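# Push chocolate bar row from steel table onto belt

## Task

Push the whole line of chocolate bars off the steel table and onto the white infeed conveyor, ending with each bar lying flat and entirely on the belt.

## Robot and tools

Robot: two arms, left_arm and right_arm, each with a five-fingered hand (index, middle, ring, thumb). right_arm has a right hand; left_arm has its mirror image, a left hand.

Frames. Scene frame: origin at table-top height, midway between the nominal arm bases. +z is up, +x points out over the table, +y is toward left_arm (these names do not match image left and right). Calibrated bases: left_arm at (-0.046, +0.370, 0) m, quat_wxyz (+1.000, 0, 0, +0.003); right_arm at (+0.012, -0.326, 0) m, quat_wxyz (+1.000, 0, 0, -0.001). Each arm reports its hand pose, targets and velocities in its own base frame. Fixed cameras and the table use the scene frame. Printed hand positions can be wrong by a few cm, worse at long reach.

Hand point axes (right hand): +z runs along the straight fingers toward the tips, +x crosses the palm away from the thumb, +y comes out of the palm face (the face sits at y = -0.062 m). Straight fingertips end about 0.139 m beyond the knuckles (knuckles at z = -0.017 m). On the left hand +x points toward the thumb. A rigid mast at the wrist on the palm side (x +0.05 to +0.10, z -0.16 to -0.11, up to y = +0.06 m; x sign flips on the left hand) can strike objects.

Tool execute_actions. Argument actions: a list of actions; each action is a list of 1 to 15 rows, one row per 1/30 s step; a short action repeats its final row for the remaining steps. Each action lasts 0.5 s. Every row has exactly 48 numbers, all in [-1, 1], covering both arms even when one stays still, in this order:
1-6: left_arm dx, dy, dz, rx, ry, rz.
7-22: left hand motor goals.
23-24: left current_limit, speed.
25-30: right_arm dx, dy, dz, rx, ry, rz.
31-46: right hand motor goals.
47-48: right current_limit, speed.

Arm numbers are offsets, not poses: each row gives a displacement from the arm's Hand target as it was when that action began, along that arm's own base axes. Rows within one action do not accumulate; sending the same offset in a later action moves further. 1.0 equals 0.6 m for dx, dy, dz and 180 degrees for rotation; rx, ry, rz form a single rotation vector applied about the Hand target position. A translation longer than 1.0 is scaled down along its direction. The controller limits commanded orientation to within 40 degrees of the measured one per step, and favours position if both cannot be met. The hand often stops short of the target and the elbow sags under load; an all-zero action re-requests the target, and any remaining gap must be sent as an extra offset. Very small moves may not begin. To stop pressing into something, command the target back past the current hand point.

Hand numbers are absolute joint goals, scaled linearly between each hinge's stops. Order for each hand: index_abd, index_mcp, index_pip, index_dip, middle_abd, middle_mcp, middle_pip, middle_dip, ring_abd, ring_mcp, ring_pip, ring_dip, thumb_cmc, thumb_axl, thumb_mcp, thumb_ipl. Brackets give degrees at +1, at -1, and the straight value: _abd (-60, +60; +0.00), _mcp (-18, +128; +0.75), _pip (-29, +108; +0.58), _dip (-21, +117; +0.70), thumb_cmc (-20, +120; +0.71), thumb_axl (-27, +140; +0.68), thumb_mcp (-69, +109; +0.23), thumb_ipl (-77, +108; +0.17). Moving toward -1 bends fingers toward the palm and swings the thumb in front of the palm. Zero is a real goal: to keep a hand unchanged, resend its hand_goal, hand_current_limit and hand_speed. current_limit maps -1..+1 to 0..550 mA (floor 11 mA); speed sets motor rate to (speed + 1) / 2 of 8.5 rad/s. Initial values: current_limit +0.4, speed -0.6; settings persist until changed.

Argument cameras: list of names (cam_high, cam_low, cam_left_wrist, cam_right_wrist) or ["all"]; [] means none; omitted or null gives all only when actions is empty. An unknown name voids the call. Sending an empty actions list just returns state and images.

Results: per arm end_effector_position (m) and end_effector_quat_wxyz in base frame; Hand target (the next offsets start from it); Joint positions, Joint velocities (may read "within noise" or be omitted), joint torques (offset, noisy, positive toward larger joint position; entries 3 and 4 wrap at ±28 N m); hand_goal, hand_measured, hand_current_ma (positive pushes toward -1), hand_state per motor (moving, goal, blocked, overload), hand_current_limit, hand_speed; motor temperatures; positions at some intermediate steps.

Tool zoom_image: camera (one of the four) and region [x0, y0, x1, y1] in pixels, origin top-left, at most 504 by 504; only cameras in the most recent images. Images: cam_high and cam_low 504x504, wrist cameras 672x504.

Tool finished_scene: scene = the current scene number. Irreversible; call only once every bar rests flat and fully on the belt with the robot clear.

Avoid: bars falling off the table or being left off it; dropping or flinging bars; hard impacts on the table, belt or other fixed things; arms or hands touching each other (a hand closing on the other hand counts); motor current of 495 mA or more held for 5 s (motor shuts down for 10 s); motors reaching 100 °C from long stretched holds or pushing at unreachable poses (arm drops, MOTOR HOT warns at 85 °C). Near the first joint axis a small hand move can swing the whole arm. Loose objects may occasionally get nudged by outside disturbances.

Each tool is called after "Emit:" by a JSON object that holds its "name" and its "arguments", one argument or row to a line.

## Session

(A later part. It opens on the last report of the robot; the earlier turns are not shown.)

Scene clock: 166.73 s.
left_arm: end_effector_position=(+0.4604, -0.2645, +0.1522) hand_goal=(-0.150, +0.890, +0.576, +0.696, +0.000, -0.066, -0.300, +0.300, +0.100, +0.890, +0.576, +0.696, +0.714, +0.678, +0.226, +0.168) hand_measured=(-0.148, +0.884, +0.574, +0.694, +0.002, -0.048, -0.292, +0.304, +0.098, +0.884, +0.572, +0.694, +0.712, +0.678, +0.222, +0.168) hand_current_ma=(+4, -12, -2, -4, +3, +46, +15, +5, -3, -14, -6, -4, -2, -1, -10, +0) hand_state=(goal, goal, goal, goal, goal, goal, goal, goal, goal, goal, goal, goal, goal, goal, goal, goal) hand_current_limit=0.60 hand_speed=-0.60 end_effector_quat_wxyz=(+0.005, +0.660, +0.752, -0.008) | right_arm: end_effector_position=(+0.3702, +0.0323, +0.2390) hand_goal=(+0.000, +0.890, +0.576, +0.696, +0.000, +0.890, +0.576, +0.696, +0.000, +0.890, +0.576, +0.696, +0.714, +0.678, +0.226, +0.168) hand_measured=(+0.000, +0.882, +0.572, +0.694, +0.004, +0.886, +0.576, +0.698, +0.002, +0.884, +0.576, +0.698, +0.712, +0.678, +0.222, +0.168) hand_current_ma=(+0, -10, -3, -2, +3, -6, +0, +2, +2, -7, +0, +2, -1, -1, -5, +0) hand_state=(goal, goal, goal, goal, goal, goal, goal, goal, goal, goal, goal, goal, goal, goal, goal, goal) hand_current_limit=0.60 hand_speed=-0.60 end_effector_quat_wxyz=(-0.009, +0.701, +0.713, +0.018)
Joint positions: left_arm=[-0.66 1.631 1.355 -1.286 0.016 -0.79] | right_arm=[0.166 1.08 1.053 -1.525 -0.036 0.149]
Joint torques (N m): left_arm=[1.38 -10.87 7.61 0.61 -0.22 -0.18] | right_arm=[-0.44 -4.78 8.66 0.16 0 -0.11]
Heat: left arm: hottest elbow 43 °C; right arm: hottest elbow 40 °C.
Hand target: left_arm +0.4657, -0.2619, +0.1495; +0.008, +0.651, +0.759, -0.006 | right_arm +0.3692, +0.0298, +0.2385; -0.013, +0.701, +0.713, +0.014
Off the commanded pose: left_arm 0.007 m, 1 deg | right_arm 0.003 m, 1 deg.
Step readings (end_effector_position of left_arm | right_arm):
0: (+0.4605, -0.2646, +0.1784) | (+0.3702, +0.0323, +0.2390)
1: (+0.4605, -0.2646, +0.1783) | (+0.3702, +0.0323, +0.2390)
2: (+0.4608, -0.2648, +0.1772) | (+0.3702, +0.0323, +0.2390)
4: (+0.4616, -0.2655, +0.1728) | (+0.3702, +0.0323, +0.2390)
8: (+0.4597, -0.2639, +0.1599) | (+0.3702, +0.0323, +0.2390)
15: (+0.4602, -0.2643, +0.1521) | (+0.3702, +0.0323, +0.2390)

Emit:
{"name": "execute_actions", "arguments": {
  "actions": [
    [[0.09,-0.006,0.013,0,0,0,-0.15,0.89,0.576,0.696,0,-0.067,-0.3,0.3,0.1,0.89,0.576,0.696,0.714,0.678,0.226,0.168,0.6,-0.6,0,0,0,0,0,0,0,0.89,0.576,0.696,0,0.89,0.576,0.696,0,0.89,0.576,0.696,0.714,0.678,0.226,0.168,0.6,-0.6]]
  ],
  "cameras": ["cam_high"]
}}

Emit:
{"name": "zoom_image", "arguments": {
  "camera": "cam_high",
  "region": [240, 180, 360, 300]
}}

Scene clock: 168.13 s.
left_arm: end_effector_position=(+0.5033, -0.2596, +0.1474) hand_goal=(-0.150, +0.890, +0.576, +0.696, +0.000, -0.066, -0.300, +0.300, +0.100, +0.890, +0.576, +0.696, +0.714, +0.678, +0.226, +0.168) hand_measured=(-0.148, +0.890, +0.578, +0.698, +0.002, -0.048, -0.292, +0.304, +0.104, +0.904, +0.590, +0.706, +0.712, +0.678, +0.222, +0.168) hand_current_ma=(+2, +0, +5, +1, +3, +46, +15, +5, +7, +33, +36, +22, -2, -1, -10, +0) hand_state=(goal, goal, goal, goal, goal, goal, goal, goal, goal, goal, goal, goal, goal, goal, goal, goal) hand_current_limit=0.60 hand_speed=-0.60 end_effector_quat_wxyz=(-0.004, +0.649, +0.760, -0.008) | right_arm: end_effector_position=(+0.3702, +0.0323, +0.2390) hand_goal=(+0.000, +0.890, +0.576, +0.696, +0.000, +0.890, +0.576, +0.696, +0.000, +0.890, +0.576, +0.696, +0.714, +0.678, +0.226, +0.168) hand_measured=(+0.000, +0.882, +0.572, +0.694, +0.004, +0.886, +0.576, +0.698, +0.002, +0.884, +0.576, +0.698, +0.712, +0.678, +0.222, +0.168) hand_current_ma=(+0, -10, -3, -2, +3, -6, +0, +2, +2, -7, +0, +2, -1, -1, -5, +0) hand_state=(goal, goal, goal, goal, goal, goal, goal, goal, goal, goal, goal, goal, goal, goal, goal, goal) hand_current_limit=0.60 hand_speed=-0.60 end_effector_quat_wxyz=(-0.009, +0.701, +0.713, +0.018)
Joint positions: left_arm=[-0.603 1.729 1.472 -1.323 0.016 -0.76] | right_arm=[0.166 1.08 1.053 -1.525 -0.036 0.149]
Joint torques (N m): left_arm=[1.49 -11.28 10.93 -0.14 -0.22 0.09] | right_arm=[-0.5 -4.89 8.68 0.1 0.01 -0.12]
Heat: left arm: hottest elbow 43 °C; right arm: hottest elbow 40 °C.
Hand target: left_arm +0.5196, -0.2654, +0.1572; +0.008, +0.651, +0.759, -0.006 | right_arm +0.3692, +0.0298, +0.2385; -0.013, +0.701, +0.713, +0.014
Off the commanded pose: left_arm 0.020 m, 1 deg | right_arm 0.003 m, 1 deg.
Step readings (end_effector_position of left_arm | right_arm):
0: (+0.4604, -0.2645, +0.1522) | (+0.3702, +0.0323, +0.2390)
1: (+0.4605, -0.2643, +0.1522) | (+0.3702, +0.0323, +0.2390)
2: (+0.4619, -0.2628, +0.1515) | (+0.3702, +0.0323, +0.2390)
4: (+0.4687, -0.2629, +0.1506) | (+0.3702, +0.0323, +0.2390)
8: (+0.4936, -0.2620, +0.1473) | (+0.3702, +0.0323, +0.2390)
15: (+0.5028, -0.2596, +0.1469) | (+0.3702, +0.0323, +0.2390)
Images, in order (width x height): cam_high 504x504.

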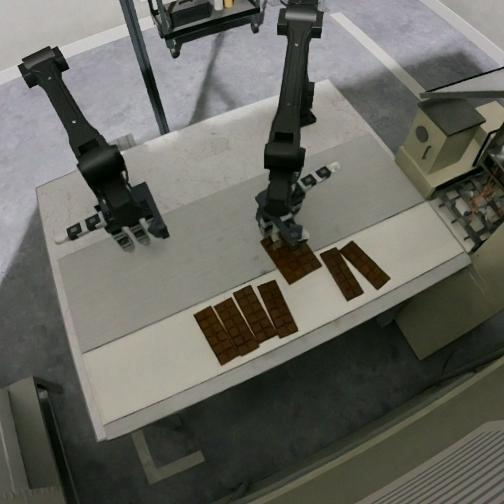

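Scaled by 4.200 from the camera's 504x504 image, which has a finer 720x720 frame.

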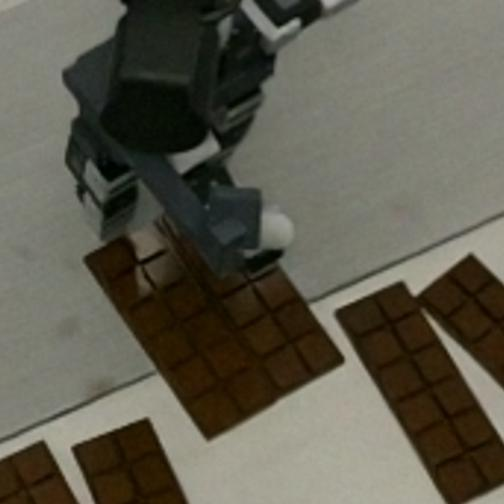

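Emit:
{"name": "execute_actions", "arguments": {
  "actions": [
    [[0.09,-0.0033,0.008,0,0,-0.006,-0.15,0.89,0.576,0.696,0,-0.067,-0.3,0.3,0.1,0.89,0.576,0.696,0.714,0.678,0.226,0.168,0.6,-0.6,0,0,0,0,0,0,0,0.89,0.576,0.696,0,0.89,0.576,0.696,0,0.89,0.576,0.696,0.714,0.678,0.226,0.168,0.6,-0.6]]
  ],
  "cameras": ["cam_high"]
}}

Emit:
{"name": "zoom_image", "arguments": {
  "camera": "cam_high",
  "region": [240, 180, 360, 300]
}}

Scene clock: 170.03 s.
left_arm: end_effector_position=(+0.5595, -0.2599, +0.1528) hand_goal=(-0.150, +0.890, +0.576, +0.696, +0.000, -0.066, -0.300, +0.300, +0.100, +0.890, +0.576, +0.696, +0.714, +0.678, +0.226, +0.168) hand_measured=(-0.150, +0.892, +0.582, +0.698, +0.002, -0.048, -0.292, +0.304, +0.102, +0.892, +0.582, +0.700, +0.714, +0.678, +0.222, +0.168) hand_current_ma=(+1, +5, +11, +3, +3, +46, +15, +5, +2, +3, +10, +9, -1, -1, -10, +0) hand_state=(goal, goal, goal, goal, goal, goal, goal, goal, goal, goal, goal, goal, goal, goal, goal, goal) hand_current_limit=0.60 hand_speed=-0.60 end_effector_quat_wxyz=(-0.003, +0.654, +0.757, -0.009) | right_arm: end_effector_position=(+0.3702, +0.0323, +0.2390) hand_goal=(+0.000, +0.890, +0.576, +0.696, +0.000, +0.890, +0.576, +0.696, +0.000, +0.890, +0.576, +0.696, +0.714, +0.678, +0.226, +0.168) hand_measured=(+0.000, +0.882, +0.572, +0.694, +0.004, +0.886, +0.576, +0.698, +0.002, +0.884, +0.576, +0.698, +0.712, +0.678, +0.222, +0.168) hand_current_ma=(+0, -10, -3, -2, +3, -6, +0, +2, +2, -7, +0, +2, -1, -1, -5, +0) hand_state=(goal, goal, goal, goal, goal, goal, goal, goal, goal, goal, goal, goal, goal, goal, goal, goal) hand_current_limit=0.60 hand_speed=-0.60 end_effector_quat_wxyz=(-0.009, +0.701, +0.713, +0.018)
Joint positions: left_arm=[-0.546 1.845 1.648 -1.382 0.016 -0.691] | right_arm=[0.166 1.08 1.053 -1.525 -0.036 0.149]
Joint torques (N m): left_arm=[1.03 -13.04 11.08 -0.12 -0.18 0.11] | right_arm=[-0.38 -4.84 8.66 0.08 -0.01 -0.11]
Heat: left arm: hottest elbow 43 °C; right arm: hottest elbow 40 °C.
Hand target: left_arm +0.5737, -0.2674, +0.1620; +0.008, +0.658, +0.753, -0.007 | right_arm +0.3692, +0.0298, +0.2385; -0.013, +0.701, +0.713, +0.014
Off the commanded pose: left_arm 0.018 m, 1 deg | right_arm 0.003 m, 1 deg.
Step readings (end_effector_position of left_arm | right_arm):
0: (+0.5034, -0.2597, +0.1473) | (+0.3702, +0.0323, +0.2390)
1: (+0.5036, -0.2599, +0.1476) | (+0.3702, +0.0323, +0.2390)
2: (+0.5052, -0.2604, +0.1481) | (+0.3702, +0.0323, +0.2390)
4: (+0.5155, -0.2637, +0.1506) | (+0.3702, +0.0323, +0.2390)
8: (+0.5451, -0.2667, +0.1534) | (+0.3702, +0.0323, +0.2390)
15: (+0.5592, -0.2594, +0.1531) | (+0.3702, +0.0323, +0.2390)
Images, in order (width x height): cam_high 504x504.

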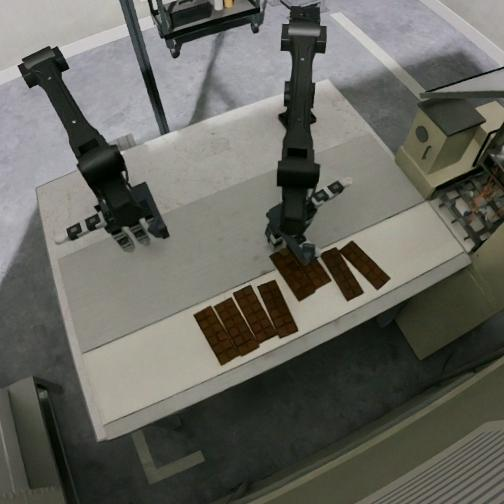

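Scaled by 4.200 from the camera's 504x504 image, which has a finer 720x720 frame.

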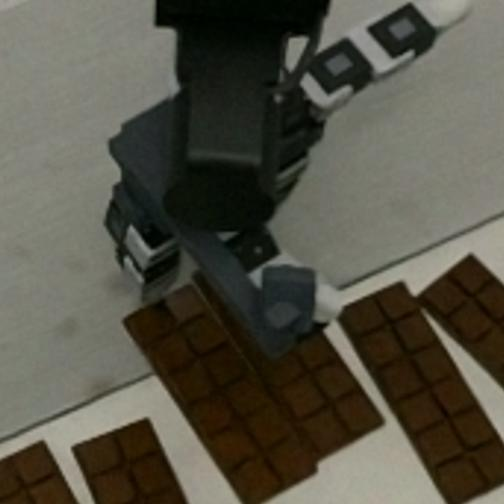

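Emit:
{"name": "execute_actions", "arguments": {
  "actions": [
    [[0.075,-0.003,0.001,0,0,-0.006,-0.15,0.89,0.576,0.696,0,-0.067,-0.3,0.3,0.1,0.89,0.576,0.696,0.714,0.678,0.226,0.168,0.6,-0.6,0,0,0,0,0,0,0,0.89,0.576,0.696,0,0.89,0.576,0.696,0,0.89,0.576,0.696,0.714,0.678,0.226,0.168,0.6,-0.6]]
  ],
  "cameras": ["cam_high"]
}}

Emit:
{"name": "zoom_image", "arguments": {
  "camera": "cam_high",
  "region": [250, 190, 400, 340]
}}

Scene clock: 172.03 s.
left_arm: end_effector_position=(+0.6038, -0.2679, +0.1571) hand_goal=(-0.150, +0.890, +0.576, +0.696, +0.000, -0.066, -0.300, +0.300, +0.100, +0.890, +0.576, +0.696, +0.714, +0.678, +0.226, +0.168) hand_measured=(-0.150, +0.890, +0.578, +0.698, +0.002, -0.048, -0.292, +0.304, +0.102, +0.898, +0.586, +0.700, +0.714, +0.678, +0.222, +0.168) hand_current_ma=(+0, -1, +3, +5, +3, +46, +15, +5, +3, +19, +20, +9, -1, -1, -10, +0) hand_state=(goal, goal, goal, goal, goal, goal, goal, goal, goal, goal, goal, goal, goal, goal, goal, goal) hand_current_limit=0.60 hand_speed=-0.60 end_effector_quat_wxyz=(+0.000, +0.664, +0.748, -0.009) | right_arm: end_effector_position=(+0.3702, +0.0323, +0.2390) hand_goal=(+0.000, +0.890, +0.576, +0.696, +0.000, +0.890, +0.576, +0.696, +0.000, +0.890, +0.576, +0.696, +0.714, +0.678, +0.226, +0.168) hand_measured=(+0.000, +0.882, +0.572, +0.694, +0.004, +0.886, +0.576, +0.698, +0.002, +0.884, +0.576, +0.698, +0.712, +0.678, +0.222, +0.168) hand_current_ma=(+0, -10, -3, -2, +3, -6, +0, +2, +2, -7, +0, +2, -1, -1, -5, +0) hand_state=(goal, goal, goal, goal, goal, goal, goal, goal, goal, goal, goal, goal, goal, goal, goal, goal) hand_current_limit=0.60 hand_speed=-0.60 end_effector_quat_wxyz=(-0.009, +0.701, +0.713, +0.018)
Joint positions: left_arm=[-0.516 1.948 1.813 -1.438 0.018 -0.634] | right_arm=[0.166 1.08 1.053 -1.525 -0.036 0.149]
Joint torques (N m): left_arm=[1.49 -14.27 11.02 -0.17 -0.21 0.1] | right_arm=[-0.56 -4.78 8.64 0.1 0.01 -0.12]
Heat: left arm: hottest elbow 43 °C; right arm: hottest elbow 40 °C.
Hand target: left_arm +0.6187, -0.2691, +0.1627; +0.008, +0.665, +0.746, -0.007 | right_arm +0.3692, +0.0298, +0.2385; -0.013, +0.701, +0.713, +0.014
Off the commanded pose: left_arm 0.016 m, 1 deg | right_arm 0.003 m, 1 deg.
Step readings (end_effector_position of left_arm | right_arm):
0: (+0.5596, -0.2600, +0.1528) | (+0.3702, +0.0323, +0.2390)
1: (+0.5597, -0.2601, +0.1530) | (+0.3702, +0.0323, +0.2390)
2: (+0.5614, -0.2608, +0.1535) | (+0.3702, +0.0323, +0.2390)
4: (+0.5699, -0.2644, +0.1559) | (+0.3702, +0.0323, +0.2390)
8: (+0.5942, -0.2709, +0.1576) | (+0.3702, +0.0323, +0.2390)
15: (+0.6033, -0.2677, +0.1571) | (+0.3702, +0.0323, +0.2390)
Images, in order (width x height): cam_high 504x504.

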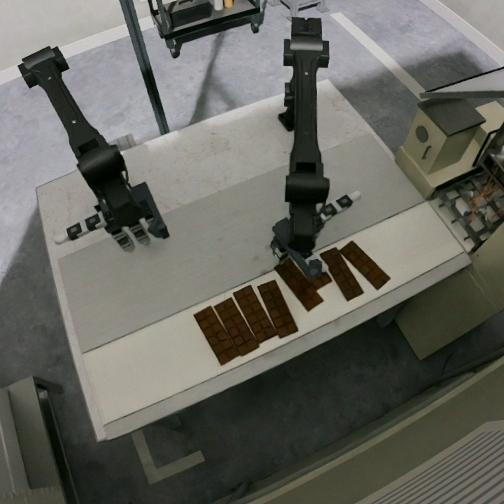

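Scaled by 3.360 from the camera's 504x504 image, which has a finer 720x720 frame.

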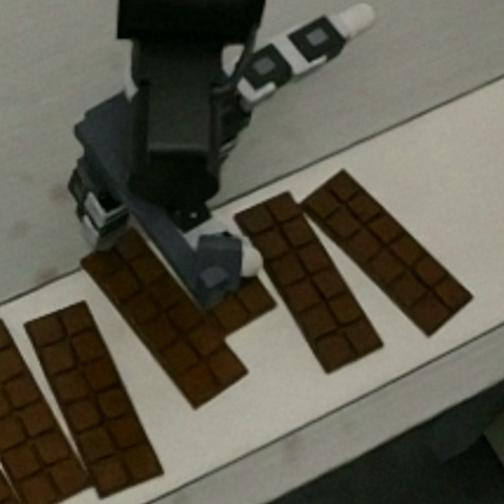

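Emit:
{"name": "execute_actions", "arguments": {
  "actions": [
    [[-0.02,0.0,0.08,0,0,0,-0.15,0.89,0.576,0.696,0,-0.067,-0.3,0.3,0.1,0.89,0.576,0.696,0.714,0.678,0.226,0.168,0.6,-0.6,0,0,0,0,0,0,0,0.89,0.576,0.696,0,0.89,0.576,0.696,0,0.89,0.576,0.696,0.714,0.678,0.226,0.168,0.6,-0.6]],
    [[-0.10,0.01,0.02,0,0,0,-0.15,0.89,0.576,0.696,0,-0.067,-0.3,0.3,0.1,0.89,0.576,0.696,0.714,0.678,0.226,0.168,0.6,-0.6,0,0,0,0,0,0,0,0.89,0.576,0.696,0,0.89,0.576,0.696,0,0.89,0.576,0.696,0.714,0.678,0.226,0.168,0.6,-0.6]]
  ],
  "cameras": ["cam_high"]
}}

Emit:
{"name": "zoom_image", "arguments": {
  "camera": "cam_high",
  "region": [250, 190, 400, 340]
}}

Scene clock: 175.47 s.
left_arm: end_effector_position=(+0.5454, -0.2613, +0.2200) hand_goal=(-0.150, +0.890, +0.576, +0.696, +0.000, -0.066, -0.300, +0.300, +0.100, +0.890, +0.576, +0.696, +0.714, +0.678, +0.226, +0.168) hand_measured=(-0.150, +0.888, +0.578, +0.698, +0.002, -0.050, -0.292, +0.304, +0.102, +0.888, +0.578, +0.698, +0.712, +0.678, +0.222, +0.168) hand_current_ma=(+0, -5, +2, +5, +3, +43, +15, +5, +2, -5, +2, +4, -2, -1, -10, +0) hand_state=(goal, goal, goal, goal, goal, goal, goal, goal, goal, goal, goal, goal, goal, goal, goal, goal) hand_current_limit=0.60 hand_speed=-0.60 end_effector_quat_wxyz=(+0.001, +0.670, +0.743, -0.009) | right_arm: end_effector_position=(+0.3702, +0.0323, +0.2390) hand_goal=(+0.000, +0.890, +0.576, +0.696, +0.000, +0.890, +0.576, +0.696, +0.000, +0.890, +0.576, +0.696, +0.714, +0.678, +0.226, +0.168) hand_measured=(+0.000, +0.882, +0.572, +0.694, +0.004, +0.886, +0.576, +0.698, +0.002, +0.884, +0.576, +0.698, +0.712, +0.678, +0.222, +0.168) hand_current_ma=(+0, -10, -3, -2, +3, -6, +0, +2, +2, -7, +0, +2, -1, -1, -5, +0) hand_state=(goal, goal, goal, goal, goal, goal, goal, goal, goal, goal, goal, goal, goal, goal, goal, goal) hand_current_limit=0.60 hand_speed=-0.60 end_effector_quat_wxyz=(-0.009, +0.701, +0.713, +0.018)
Joint positions: left_arm=[-0.557 1.78 1.733 -1.525 0.018 -0.661] | right_arm=[0.166 1.08 1.053 -1.525 -0.036 0.149]
Joint torques (N m): left_arm=[0.32 -13.92 7.79 0.55 -0.21 -0.17] | right_arm=[-0.38 -5.01 8.57 0.09 0.01 -0.12]
Heat: left arm: hottest elbow 43 °C; right arm: hottest elbow 40 °C.
Hand target: left_arm +0.5466, -0.2633, +0.2227; +0.008, +0.666, +0.746, -0.007 | right_arm +0.3692, +0.0298, +0.2385; -0.013, +0.701, +0.713, +0.014
Off the commanded pose: left_arm 0.003 m, 1 deg | right_arm 0.003 m, 1 deg.
Step readings (end_effector_position of left_arm | right_arm):
0: (+0.6038, -0.2679, +0.1571) | (+0.3702, +0.0323, +0.2390)
1: (+0.6037, -0.2679, +0.1573) | (+0.3702, +0.0323, +0.2390)
2: (+0.6029, -0.2673, +0.1584) | (+0.3702, +0.0323, +0.2390)
4: (+0.5994, -0.2654, +0.1616) | (+0.3702, +0.0323, +0.2390)
8: (+0.5982, -0.2646, +0.1725) | (+0.3702, +0.0323, +0.2390)
15: (+0.5978, -0.2644, +0.1785) | (+0.3702, +0.0323, +0.2390)
16: (+0.5976, -0.2643, +0.1787) | (+0.3702, +0.0323, +0.2390)
17: (+0.5963, -0.2639, +0.1790) | (+0.3702, +0.0323, +0.2390)
19: (+0.5865, -0.2604, +0.1791) | (+0.3702, +0.0323, +0.2390)
23: (+0.5603, -0.2539, +0.1906) | (+0.3702, +0.0323, +0.2390)
30: (+0.5474, -0.2617, +0.2229) | (+0.3702, +0.0323, +0.2390)
Images, in order (width x height): cam_high 504x504.

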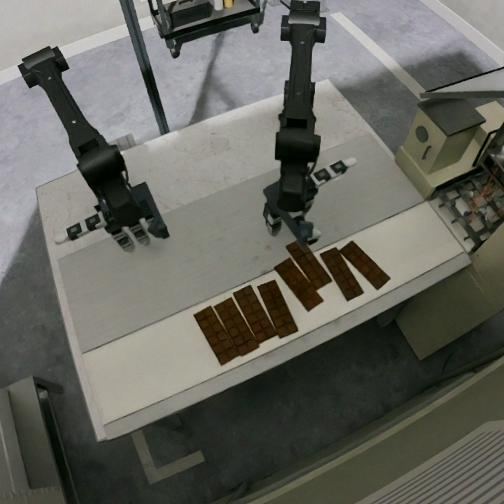

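Scaled by 3.360 from the camera's 504x504 image, which has a finer 720x720 frame.

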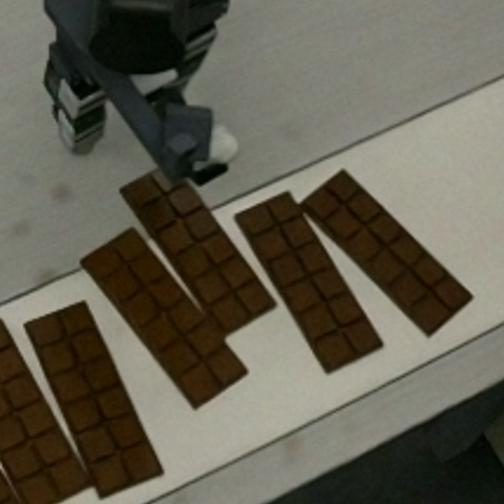

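Emit:
{"name": "execute_actions", "arguments": {
  "actions": [
    [[0.0,0.0,-0.08,0,0,0,-0.15,0.89,0.576,0.696,0,-0.067,-0.3,0.3,0.1,0.89,0.576,0.696,0.714,0.678,0.226,0.168,0.6,-0.6,0,0,0,0,0,0,0,0.89,0.576,0.696,0,0.89,0.576,0.696,0,0.89,0.576,0.696,0.714,0.678,0.226,0.168,0.6,-0.6]],
    [[0.0,0.0,-0.042,0,0,0,-0.15,0.89,0.576,0.696,0,-0.067,-0.3,0.3,0.1,0.89,0.576,0.696,0.714,0.678,0.226,0.168,0.6,-0.6,0,0,0,0,0,0,0,0.89,0.576,0.696,0,0.89,0.576,0.696,0,0.89,0.576,0.696,0.714,0.678,0.226,0.168,0.6,-0.6]]
  ]
}}

Scene clock: 178.63 s.
left_arm: end_effector_position=(+0.5445, -0.2607, +0.1552) hand_goal=(-0.150, +0.890, +0.576, +0.696, +0.000, -0.066, -0.300, +0.300, +0.100, +0.890, +0.576, +0.696, +0.714, +0.678, +0.226, +0.168) hand_measured=(-0.150, +0.888, +0.578, +0.698, +0.002, -0.050, -0.292, +0.304, +0.102, +0.888, +0.578, +0.698, +0.712, +0.678, +0.222, +0.168) hand_current_ma=(+0, -5, +2, +5, +3, +42, +14, +5, +2, -5, +2, +4, -2, -1, -10, +0) hand_state=(goal, goal, goal, goal, goal, goal, goal, goal, goal, goal, goal, goal, goal, goal, goal, goal) hand_current_limit=0.60 hand_speed=-0.60 end_effector_quat_wxyz=(+0.007, +0.669, +0.743, -0.008) | right_arm: end_effector_position=(+0.3702, +0.0323, +0.2390) hand_goal=(+0.000, +0.890, +0.576, +0.696, +0.000, +0.890, +0.576, +0.696, +0.000, +0.890, +0.576, +0.696, +0.714, +0.678, +0.226, +0.168) hand_measured=(+0.000, +0.882, +0.572, +0.694, +0.004, +0.886, +0.576, +0.698, +0.002, +0.884, +0.576, +0.698, +0.712, +0.678, +0.222, +0.168) hand_current_ma=(+0, -10, -3, -2, +3, -6, +0, +2, +2, -7, +0, +2, -1, -1, -5, +0) hand_state=(goal, goal, goal, goal, goal, goal, goal, goal, goal, goal, goal, goal, goal, goal, goal, goal) hand_current_limit=0.60 hand_speed=-0.60 end_effector_quat_wxyz=(-0.009, +0.701, +0.713, +0.018)
Joint positions: left_arm=[-0.557 1.791 1.575 -1.343 0.018 -0.661] | right_arm=[0.166 1.08 1.053 -1.525 -0.036 0.149]
Joint torques (N m): left_arm=[0.5 -12.92 7.54 0.64 -0.21 -0.17] | right_arm=[-0.56 -4.84 8.66 0.13 -0.01 -0.11]
Heat: left arm: hottest elbow 43 °C; right arm: hottest elbow 40 °C.
Hand target: left_arm +0.5466, -0.2633, +0.1496; +0.008, +0.666, +0.746, -0.007 | right_arm +0.3692, +0.0298, +0.2385; -0.013, +0.701, +0.713, +0.014
Off the commanded pose: left_arm 0.007 m, 1 deg | right_arm 0.003 m, 1 deg.
Step readings (end_effector_position of left_arm | right_arm):
0: (+0.5454, -0.2613, +0.2200) | (+0.3702, +0.0323, +0.2390)
1: (+0.5454, -0.2613, +0.2195) | (+0.3702, +0.0323, +0.2390)
2: (+0.5460, -0.2616, +0.2172) | (+0.3702, +0.0323, +0.2390)
4: (+0.5467, -0.2621, +0.2075) | (+0.3702, +0.0323, +0.2390)
8: (+0.5418, -0.2590, +0.1824) | (+0.3702, +0.0323, +0.2390)
15: (+0.5434, -0.2600, +0.1737) | (+0.3702, +0.0323, +0.2390)
16: (+0.5438, -0.2603, +0.1737) | (+0.3702, +0.0323, +0.2390)
17: (+0.5442, -0.2605, +0.1725) | (+0.3702, +0.0323, +0.2390)
19: (+0.5455, -0.2613, +0.1687) | (+0.3702, +0.0323, +0.2390)
23: (+0.5435, -0.2601, +0.1586) | (+0.3702, +0.0323, +0.2390)
30: (+0.5443, -0.2606, +0.1551) | (+0.3702, +0.0323, +0.2390)

Emit:
{"name": "execute_actions", "arguments": {
  "actions": [
    [[0.105,-0.0037,0.014,0,0,0,-0.15,0.89,0.576,0.696,0,-0.067,-0.3,0.3,0.1,0.89,0.576,0.696,0.714,0.678,0.226,0.168,0.6,-0.6,0,0,0,0,0,0,0,0.89,0.576,0.696,0,0.89,0.576,0.696,0,0.89,0.576,0.696,0.714,0.678,0.226,0.168,0.6,-0.6]]
  ],
  "cameras": ["cam_high"]
}}

Emit:
{"name": "zoom_image", "arguments": {
  "camera": "cam_high",
  "region": [250, 190, 400, 340]
}}

Scene clock: 180.30 s.
left_arm: end_effector_position=(+0.5946, -0.2611, +0.1525) hand_goal=(-0.150, +0.890, +0.576, +0.696, +0.000, -0.066, -0.300, +0.300, +0.100, +0.890, +0.576, +0.696, +0.714, +0.678, +0.226, +0.168) hand_measured=(-0.148, +0.908, +0.594, +0.706, +0.002, -0.050, -0.292, +0.304, +0.100, +0.890, +0.578, +0.698, +0.714, +0.678, +0.222, +0.168) hand_current_ma=(+3, +51, +42, +20, +3, +42, +14, +5, +1, -1, +2, +4, -1, -1, -10, +0) hand_state=(goal, goal, goal, goal, goal, goal, goal, goal, goal, goal, goal, goal, goal, goal, goal, goal) hand_current_limit=0.60 hand_speed=-0.60 end_effector_quat_wxyz=(-0.001, +0.662, +0.749, -0.009) | right_arm: end_effector_position=(+0.3702, +0.0323, +0.2390) hand_goal=(+0.000, +0.890, +0.576, +0.696, +0.000, +0.890, +0.576, +0.696, +0.000, +0.890, +0.576, +0.696, +0.714, +0.678, +0.226, +0.168) hand_measured=(+0.000, +0.882, +0.572, +0.694, +0.004, +0.886, +0.576, +0.698, +0.002, +0.884, +0.576, +0.698, +0.712, +0.678, +0.222, +0.168) hand_current_ma=(+0, -10, -3, -2, +3, -6, +0, +2, +2, -7, +0, +2, -1, -1, -5, +0) hand_state=(goal, goal, goal, goal, goal, goal, goal, goal, goal, goal, goal, goal, goal, goal, goal, goal) hand_current_limit=0.60 hand_speed=-0.60 end_effector_quat_wxyz=(-0.009, +0.701, +0.713, +0.018)
Joint positions: left_arm=[-0.515 1.921 1.76 -1.414 0.017 -0.638] | right_arm=[0.166 1.08 1.053 -1.525 -0.036 0.149]
Joint torques (N m): left_arm=[1.26 -13.68 11.02 -0.09 -0.17 0.12] | right_arm=[-0.56 -4.78 8.65 0.13 0 -0.11]
Heat: left arm: hottest elbow 43 °C; right arm: hottest elbow 40 °C.
Hand target: left_arm +0.6097, -0.2653, +0.1579; +0.008, +0.665, +0.746, -0.007 | right_arm +0.3692, +0.0298, +0.2385; -0.013, +0.701, +0.713, +0.014
Off the commanded pose: left_arm 0.017 m, 1 deg | right_arm 0.003 m, 1 deg.
Step readings (end_effector_position of left_arm | right_arm):
0: (+0.5445, -0.2607, +0.1552) | (+0.3702, +0.0323, +0.2390)
1: (+0.5445, -0.2607, +0.1547) | (+0.3702, +0.0323, +0.2390)
2: (+0.5456, -0.2605, +0.1544) | (+0.3702, +0.0323, +0.2390)
4: (+0.5544, -0.2631, +0.1543) | (+0.3702, +0.0323, +0.2390)
8: (+0.5807, -0.2668, +0.1531) | (+0.3702, +0.0323, +0.2390)
15: (+0.5944, -0.2612, +0.1526) | (+0.3702, +0.0323, +0.2390)
Images, in order (width x height): cam_high 504x504.

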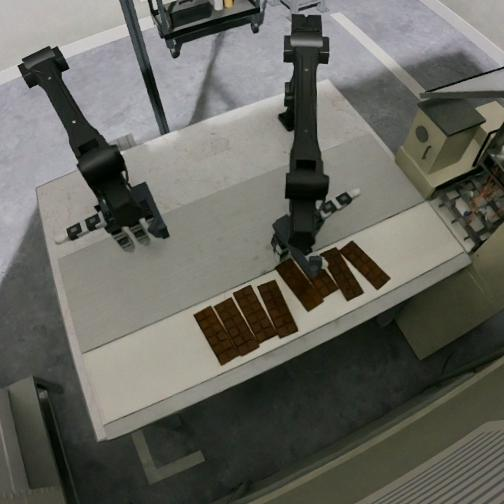

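Scaled by 3.360 from the camera's 504x504 image, which has a finer 720x720 frame.

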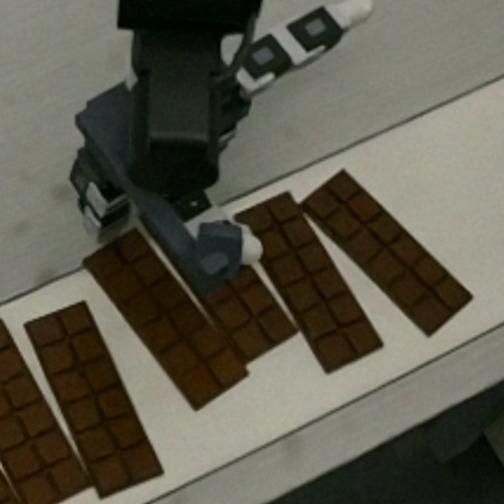

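Emit:
{"name": "execute_actions", "arguments": {
  "actions": [
    [[0.05,0.009,0.002,0,0,0,-0.15,0.89,0.576,0.696,0,-0.067,-0.3,0.3,0.1,0.89,0.576,0.696,0.714,0.678,0.226,0.168,0.6,-0.6,0,0,0,0,0,0,0,0.89,0.576,0.696,0,0.89,0.576,0.696,0,0.89,0.576,0.696,0.714,0.678,0.226,0.168,0.6,-0.6]]
  ],
  "cameras": ["cam_high"]
}}

Emit:
{"name": "zoom_image", "arguments": {
  "camera": "cam_high",
  "region": [250, 190, 400, 340]
}}

Scene clock: 182.43 s.
left_arm: end_effector_position=(+0.6241, -0.2590, +0.1536) hand_goal=(-0.150, +0.890, +0.576, +0.696, +0.000, -0.066, -0.300, +0.300, +0.100, +0.890, +0.576, +0.696, +0.714, +0.678, +0.226, +0.168) hand_measured=(-0.150, +0.902, +0.588, +0.704, +0.002, -0.050, -0.292, +0.304, +0.100, +0.892, +0.580, +0.698, +0.714, +0.678, +0.222, +0.168) hand_current_ma=(+0, +27, +27, +18, +3, +42, +14, +5, +1, +3, +5, +5, -1, -1, -10, +0) hand_state=(goal, goal, goal, goal, goal, goal, goal, goal, goal, goal, goal, goal, goal, goal, goal, goal) hand_current_limit=0.60 hand_speed=-0.60 end_effector_quat_wxyz=(-0.001, +0.664, +0.748, -0.009) | right_arm: end_effector_position=(+0.3702, +0.0323, +0.2390) hand_goal=(+0.000, +0.890, +0.576, +0.696, +0.000, +0.890, +0.576, +0.696, +0.000, +0.890, +0.576, +0.696, +0.714, +0.678, +0.226, +0.168) hand_measured=(+0.000, +0.882, +0.572, +0.694, +0.004, +0.886, +0.576, +0.698, +0.002, +0.884, +0.576, +0.698, +0.712, +0.678, +0.222, +0.168) hand_current_ma=(+0, -10, -3, -2, +3, -6, +0, +2, +2, -7, +0, +2, -1, -1, -5, +0) hand_state=(goal, goal, goal, goal, goal, goal, goal, goal, goal, goal, goal, goal, goal, goal, goal, goal) hand_current_limit=0.60 hand_speed=-0.60 end_effector_quat_wxyz=(-0.009, +0.701, +0.713, +0.018)
Joint positions: left_arm=[-0.488 1.991 1.87 -1.456 0.017 -0.606] | right_arm=[0.166 1.08 1.053 -1.525 -0.036 0.149]
Joint torques (N m): left_arm=[1.44 -14.51 11.14 -0.14 -0.18 0.13] | right_arm=[-0.44 -5.01 8.68 0.1 -0.01 -0.12]
Heat: left arm: hottest elbow 44 °C; right arm: hottest elbow 40 °C.
Hand target: left_arm +0.6396, -0.2600, +0.1589; +0.008, +0.666, +0.746, -0.007 | right_arm +0.3692, +0.0298, +0.2385; -0.013, +0.701, +0.713, +0.014
Off the commanded pose: left_arm 0.017 m, 1 deg | right_arm 0.003 m, 1 deg.
Step readings (end_effector_position of left_arm | right_arm):
0: (+0.5946, -0.2611, +0.1525) | (+0.3702, +0.0323, +0.2390)
1: (+0.5948, -0.2613, +0.1527) | (+0.3702, +0.0323, +0.2390)
2: (+0.5960, -0.2609, +0.1528) | (+0.3702, +0.0323, +0.2390)
4: (+0.6024, -0.2629, +0.1540) | (+0.3702, +0.0323, +0.2390)
8: (+0.6167, -0.2636, +0.1541) | (+0.3702, +0.0323, +0.2390)
15: (+0.6240, -0.2589, +0.1539) | (+0.3702, +0.0323, +0.2390)
Images, in order (width x height): cam_high 504x504.

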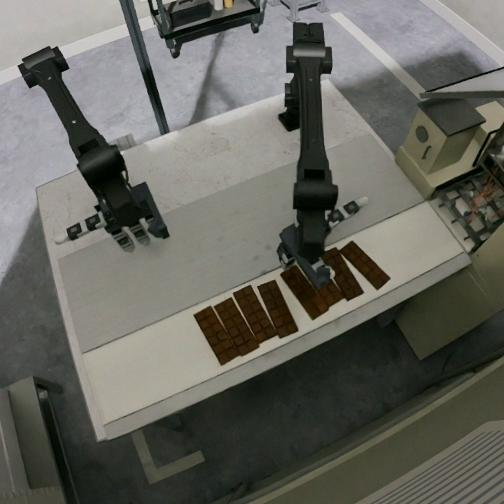

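Scaled by 3.360 from the camera's 504x504 image, which has a finer 720x720 frame.

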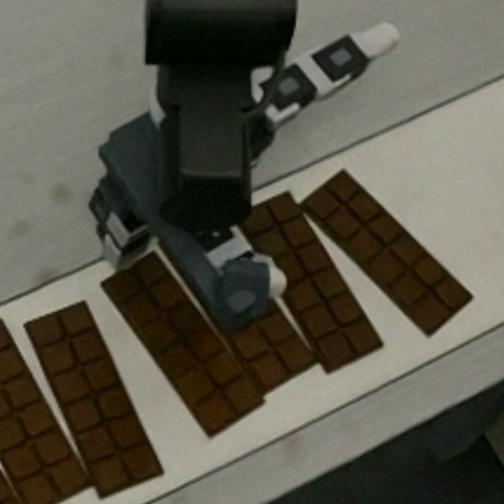

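Emit:
{"name": "execute_actions", "arguments": {
  "actions": [
    [[0.035,0.003,0.001,0,0,0,-0.15,0.89,0.576,0.696,0,-0.067,-0.3,0.3,0.1,0.89,0.576,0.696,0.714,0.678,0.226,0.168,0.6,-0.6,0,0,0,0,0,0,0,0.89,0.576,0.696,0,0.89,0.576,0.696,0,0.89,0.576,0.696,0.714,0.678,0.226,0.168,0.6,-0.6]]
  ],
  "cameras": ["cam_high"]
}}

Emit:
{"name": "zoom_image", "arguments": {
  "camera": "cam_high",
  "region": [250, 190, 400, 340]
}}

Scene clock: 184.97 s.
left_arm: end_effector_position=(+0.6450, -0.2587, +0.1550) hand_goal=(-0.150, +0.890, +0.576, +0.696, +0.000, -0.066, -0.300, +0.300, +0.100, +0.890, +0.576, +0.696, +0.714, +0.678, +0.226, +0.168) hand_measured=(-0.150, +0.904, +0.588, +0.704, +0.002, -0.050, -0.292, +0.304, +0.100, +0.894, +0.580, +0.698, +0.714, +0.678, +0.222, +0.168) hand_current_ma=(+0, +35, +26, +17, +3, +42, +14, +5, +1, +5, +5, +5, -1, -1, -10, +0) hand_state=(goal, goal, goal, goal, goal, goal, goal, goal, goal, goal, goal, goal, goal, goal, goal, goal) hand_current_limit=0.60 hand_speed=-0.60 end_effector_quat_wxyz=(-0.001, +0.664, +0.747, -0.009) | right_arm: end_effector_position=(+0.3702, +0.0323, +0.2390) hand_goal=(+0.000, +0.890, +0.576, +0.696, +0.000, +0.890, +0.576, +0.696, +0.000, +0.890, +0.576, +0.696, +0.714, +0.678, +0.226, +0.168) hand_measured=(+0.000, +0.882, +0.572, +0.694, +0.004, +0.886, +0.576, +0.698, +0.002, +0.884, +0.576, +0.698, +0.712, +0.678, +0.222, +0.168) hand_current_ma=(+0, -10, -3, -2, +3, -6, +0, +2, +2, -7, +0, +2, -1, -1, -5, +0) hand_state=(goal, goal, goal, goal, goal, goal, goal, goal, goal, goal, goal, goal, goal, goal, goal, goal) hand_current_limit=0.60 hand_speed=-0.60 end_effector_quat_wxyz=(-0.009, +0.701, +0.713, +0.018)
Joint positions: left_arm=[-0.472 2.045 1.96 -1.493 0.018 -0.589] | right_arm=[0.166 1.08 1.053 -1.525 -0.036 0.149]
Joint torques (N m): left_arm=[1.67 -15.27 11.11 -0.03 -0.18 0.11] | right_arm=[-0.5 -4.89 8.7 0.16 0.01 -0.11]
Heat: left arm: hottest elbow 44 °C; right arm: hottest elbow 40 °C.
Hand target: left_arm +0.6606, -0.2582, +0.1594; +0.007, +0.665, +0.746, -0.007 | right_arm +0.3692, +0.0298, +0.2385; -0.013, +0.701, +0.713, +0.014
Off the commanded pose: left_arm 0.016 m, 1 deg | right_arm 0.003 m, 1 deg.
Step readings (end_effector_position of left_arm | right_arm):
0: (+0.6241, -0.2591, +0.1537) | (+0.3702, +0.0323, +0.2390)
1: (+0.6244, -0.2589, +0.1538) | (+0.3702, +0.0323, +0.2390)
2: (+0.6254, -0.2584, +0.1541) | (+0.3702, +0.0323, +0.2390)
4: (+0.6298, -0.2598, +0.1549) | (+0.3702, +0.0323, +0.2390)
8: (+0.6402, -0.2612, +0.1553) | (+0.3702, +0.0323, +0.2390)
15: (+0.6448, -0.2585, +0.1552) | (+0.3702, +0.0323, +0.2390)
Images, in order (width x height): cam_high 504x504.

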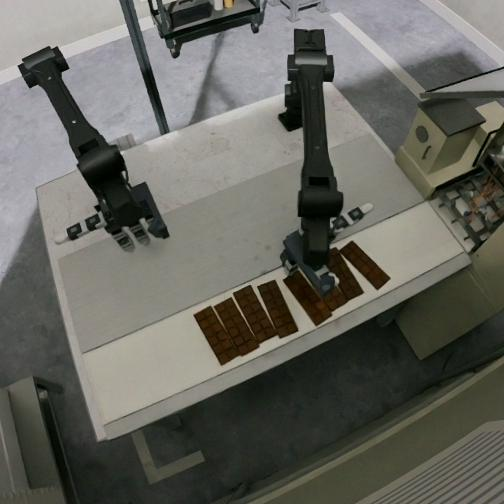

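Scaled by 3.360 from the camera's 504x504 image, which has a finer 720x720 frame.

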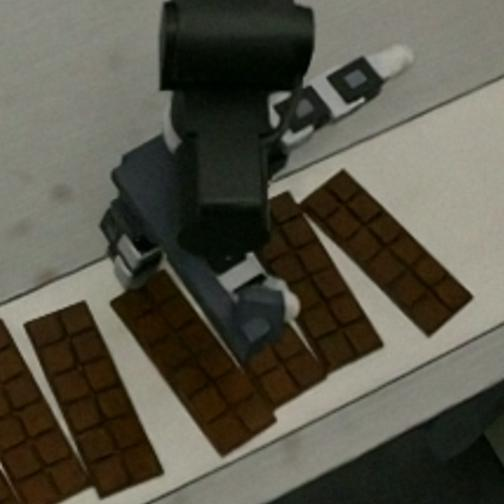

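Emit:
{"name": "execute_actions", "arguments": {
  "actions": [
    [[-0.02,0.0,0.12,0,0,0,-0.15,0.89,0.576,0.696,0,-0.067,-0.3,0.3,0.1,0.89,0.576,0.696,0.714,0.678,0.226,0.168,0.6,-0.6,0,0,0,0,0,0,0,0.89,0.576,0.696,0,0.89,0.576,0.696,0,0.89,0.576,0.696,0.714,0.678,0.226,0.168,0.6,-0.6]],
    [[-0.15,0.02,0.05,0,0,0,-0.15,0.89,0.576,0.696,0,-0.067,-0.3,0.3,0.1,0.89,0.576,0.696,0.714,0.678,0.226,0.168,0.6,-0.6,0,0,0,0,0,0,0,0.89,0.576,0.696,0,0.89,0.576,0.696,0,0.89,0.576,0.696,0.714,0.678,0.226,0.168,0.6,-0.6]],
    [[-0.15,0.02,0.05,0,0,0,-0.15,0.89,0.576,0.696,0,-0.067,-0.3,0.3,0.1,0.89,0.576,0.696,0.714,0.678,0.226,0.168,0.6,-0.6,0,0,0,0,0,0,0,0.89,0.576,0.696,0,0.89,0.576,0.696,0,0.89,0.576,0.696,0.714,0.678,0.226,0.168,0.6,-0.6]]
  ],
  "cameras": ["cam_high"]
}}

Emit:
{"name": "zoom_image", "arguments": {
  "camera": "cam_high",
  "region": [265, 225, 405, 345]
}}

Emit:
{"name": "zoom_image", "arguments": {
  "camera": "cam_high",
  "region": [180, 260, 310, 380]
}}

Scene clock: 188.30 s.
left_arm: end_effector_position=(+0.4714, -0.2353, +0.2905) hand_goal=(-0.150, +0.890, +0.576, +0.696, +0.000, -0.066, -0.300, +0.300, +0.100, +0.890, +0.576, +0.696, +0.714, +0.678, +0.226, +0.168) hand_measured=(-0.150, +0.886, +0.576, +0.698, +0.002, -0.054, -0.294, +0.304, +0.100, +0.886, +0.578, +0.698, +0.712, +0.678, +0.222, +0.168) hand_current_ma=(+0, -8, +1, +5, +3, +32, +14, +5, +0, -7, +1, +4, -2, -1, -10, +0) hand_state=(goal, goal, goal, goal, goal, goal, goal, goal, goal, goal, goal, goal, goal, goal, goal, goal) hand_current_limit=0.60 hand_speed=-0.60 end_effector_quat_wxyz=(+0.010, +0.670, +0.743, -0.007) | right_arm: end_effector_position=(+0.3702, +0.0323, +0.2390) hand_goal=(+0.000, +0.890, +0.576, +0.696, +0.000, +0.890, +0.576, +0.696, +0.000, +0.890, +0.576, +0.696, +0.714, +0.678, +0.226, +0.168) hand_measured=(+0.000, +0.882, +0.572, +0.694, +0.004, +0.886, +0.576, +0.698, +0.002, +0.884, +0.576, +0.698, +0.712, +0.678, +0.222, +0.168) hand_current_ma=(+0, -10, -3, -2, +3, -6, +0, +2, +2, -7, +0, +2, -1, -1, -5, +0) hand_state=(goal, goal, goal, goal, goal, goal, goal, goal, goal, goal, goal, goal, goal, goal, goal, goal) hand_current_limit=0.60 hand_speed=-0.60 end_effector_quat_wxyz=(-0.009, +0.701, +0.713, +0.018)
Joint positions: left_arm=[-0.593 1.561 1.636 -1.627 0.017 -0.697] | right_arm=[0.166 1.08 1.053 -1.525 -0.036 0.149]
Joint torques (N m): left_arm=[0.56 -11.05 7.82 -0.16 -0.21 -0.19] | right_arm=[-0.56 -4.89 8.68 0.14 -0.01 -0.11]
Heat: left arm: hottest elbow 44 °C; right arm: hottest elbow 40 °C.
Hand target: left_arm +0.4687, -0.2342, +0.2917; +0.008, +0.665, +0.746, -0.007 | right_arm +0.3692, +0.0298, +0.2385; -0.013, +0.701, +0.713, +0.014
Off the commanded pose: left_arm 0.003 m, 1 deg | right_arm 0.003 m, 1 deg.
Step readings (end_effector_position of left_arm | right_arm):
0: (+0.6450, -0.2587, +0.1551) | (+0.3702, +0.0323, +0.2390)
1: (+0.6448, -0.2586, +0.1555) | (+0.3702, +0.0323, +0.2390)
2: (+0.6438, -0.2581, +0.1572) | (+0.3702, +0.0323, +0.2390)
4: (+0.6402, -0.2563, +0.1639) | (+0.3702, +0.0323, +0.2390)
8: (+0.6402, -0.2562, +0.1867) | (+0.3702, +0.0323, +0.2390)
15: (+0.6409, -0.2565, +0.2054) | (+0.3702, +0.0323, +0.2390)
16: (+0.6405, -0.2563, +0.2057) | (+0.3702, +0.0323, +0.2390)
17: (+0.6383, -0.2552, +0.2054) | (+0.3702, +0.0323, +0.2390)
19: (+0.6228, -0.2509, +0.2031) | (+0.3702, +0.0323, +0.2390)
23: (+0.5859, -0.2395, +0.2150) | (+0.3702, +0.0323, +0.2390)
30: (+0.5602, -0.2440, +0.2649) | (+0.3702, +0.0323, +0.2390)
31: (+0.5583, -0.2447, +0.2680) | (+0.3702, +0.0323, +0.2390)
32: (+0.5542, -0.2445, +0.2682) | (+0.3702, +0.0323, +0.2390)
34: (+0.5351, -0.2391, +0.2621) | (+0.3702, +0.0323, +0.2390)
38: (+0.4966, -0.2324, +0.2615) | (+0.3702, +0.0323, +0.2390)
45: (+0.4738, -0.2377, +0.2913) | (+0.3702, +0.0323, +0.2390)
Images, in order (width x height): cam_high 504x504.

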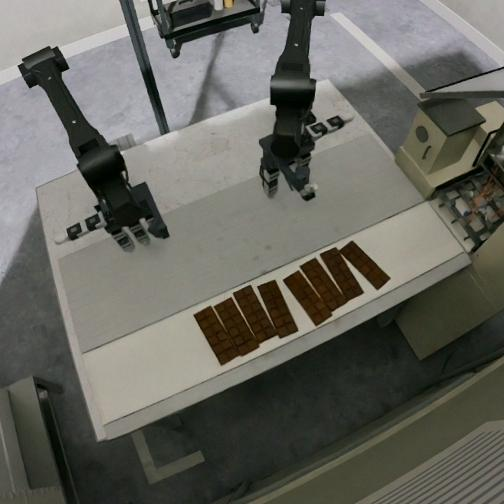

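Scaled by 3.600 from the camera's 504x504 image, which has a finer 720x720 frame.

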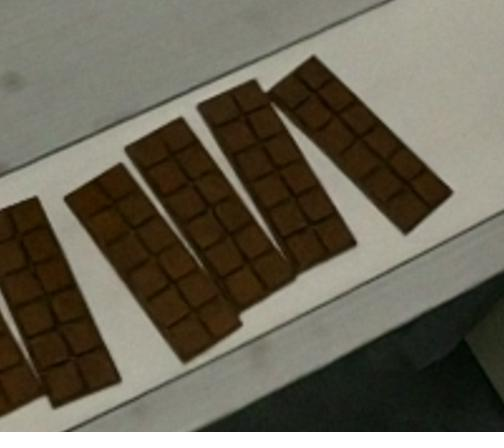

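Scaled by 3.877 from the camera's 504x504 image, which has a finer 720x720 frame.

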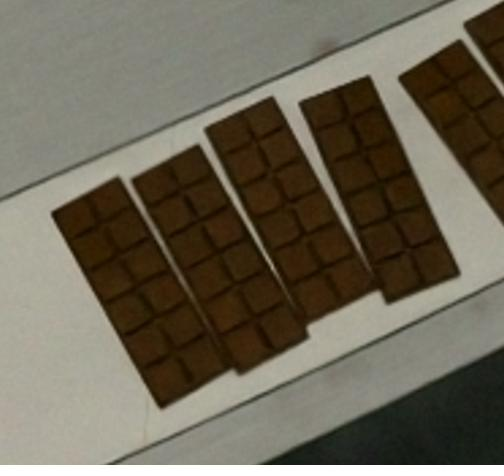

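Emit:
{"name": "zoom_image", "arguments": {
  "camera": "cam_high",
  "region": [295, 295, 345, 345]
}}

Emit:
{"name": "zoom_image", "arguments": {
  "camera": "cam_high",
  "region": [270, 290, 320, 340]
}}

Scaled by 10.080 from the camera's 504x504 image, which has a finer 720x720 frame.

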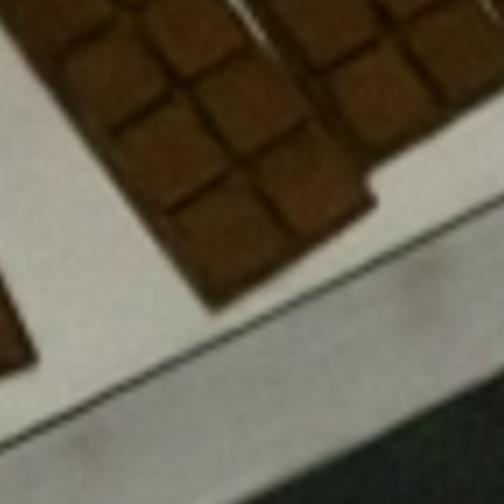

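Scaled by 10.080 from the camera's 504x504 image, which has a finer 720x720 frame.

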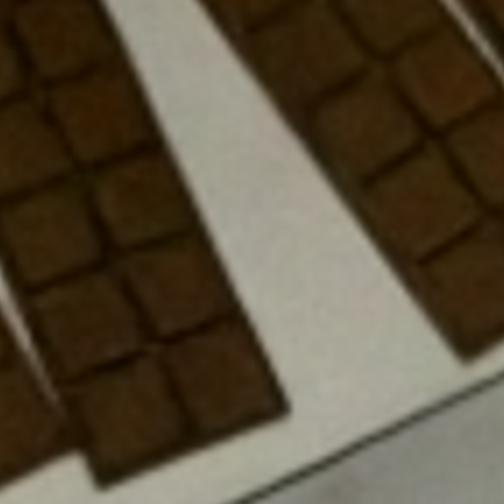

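Emit:
{"name": "finished_scene", "arguments": {
  "scene": 2
}}

The scene is finished: the task was done.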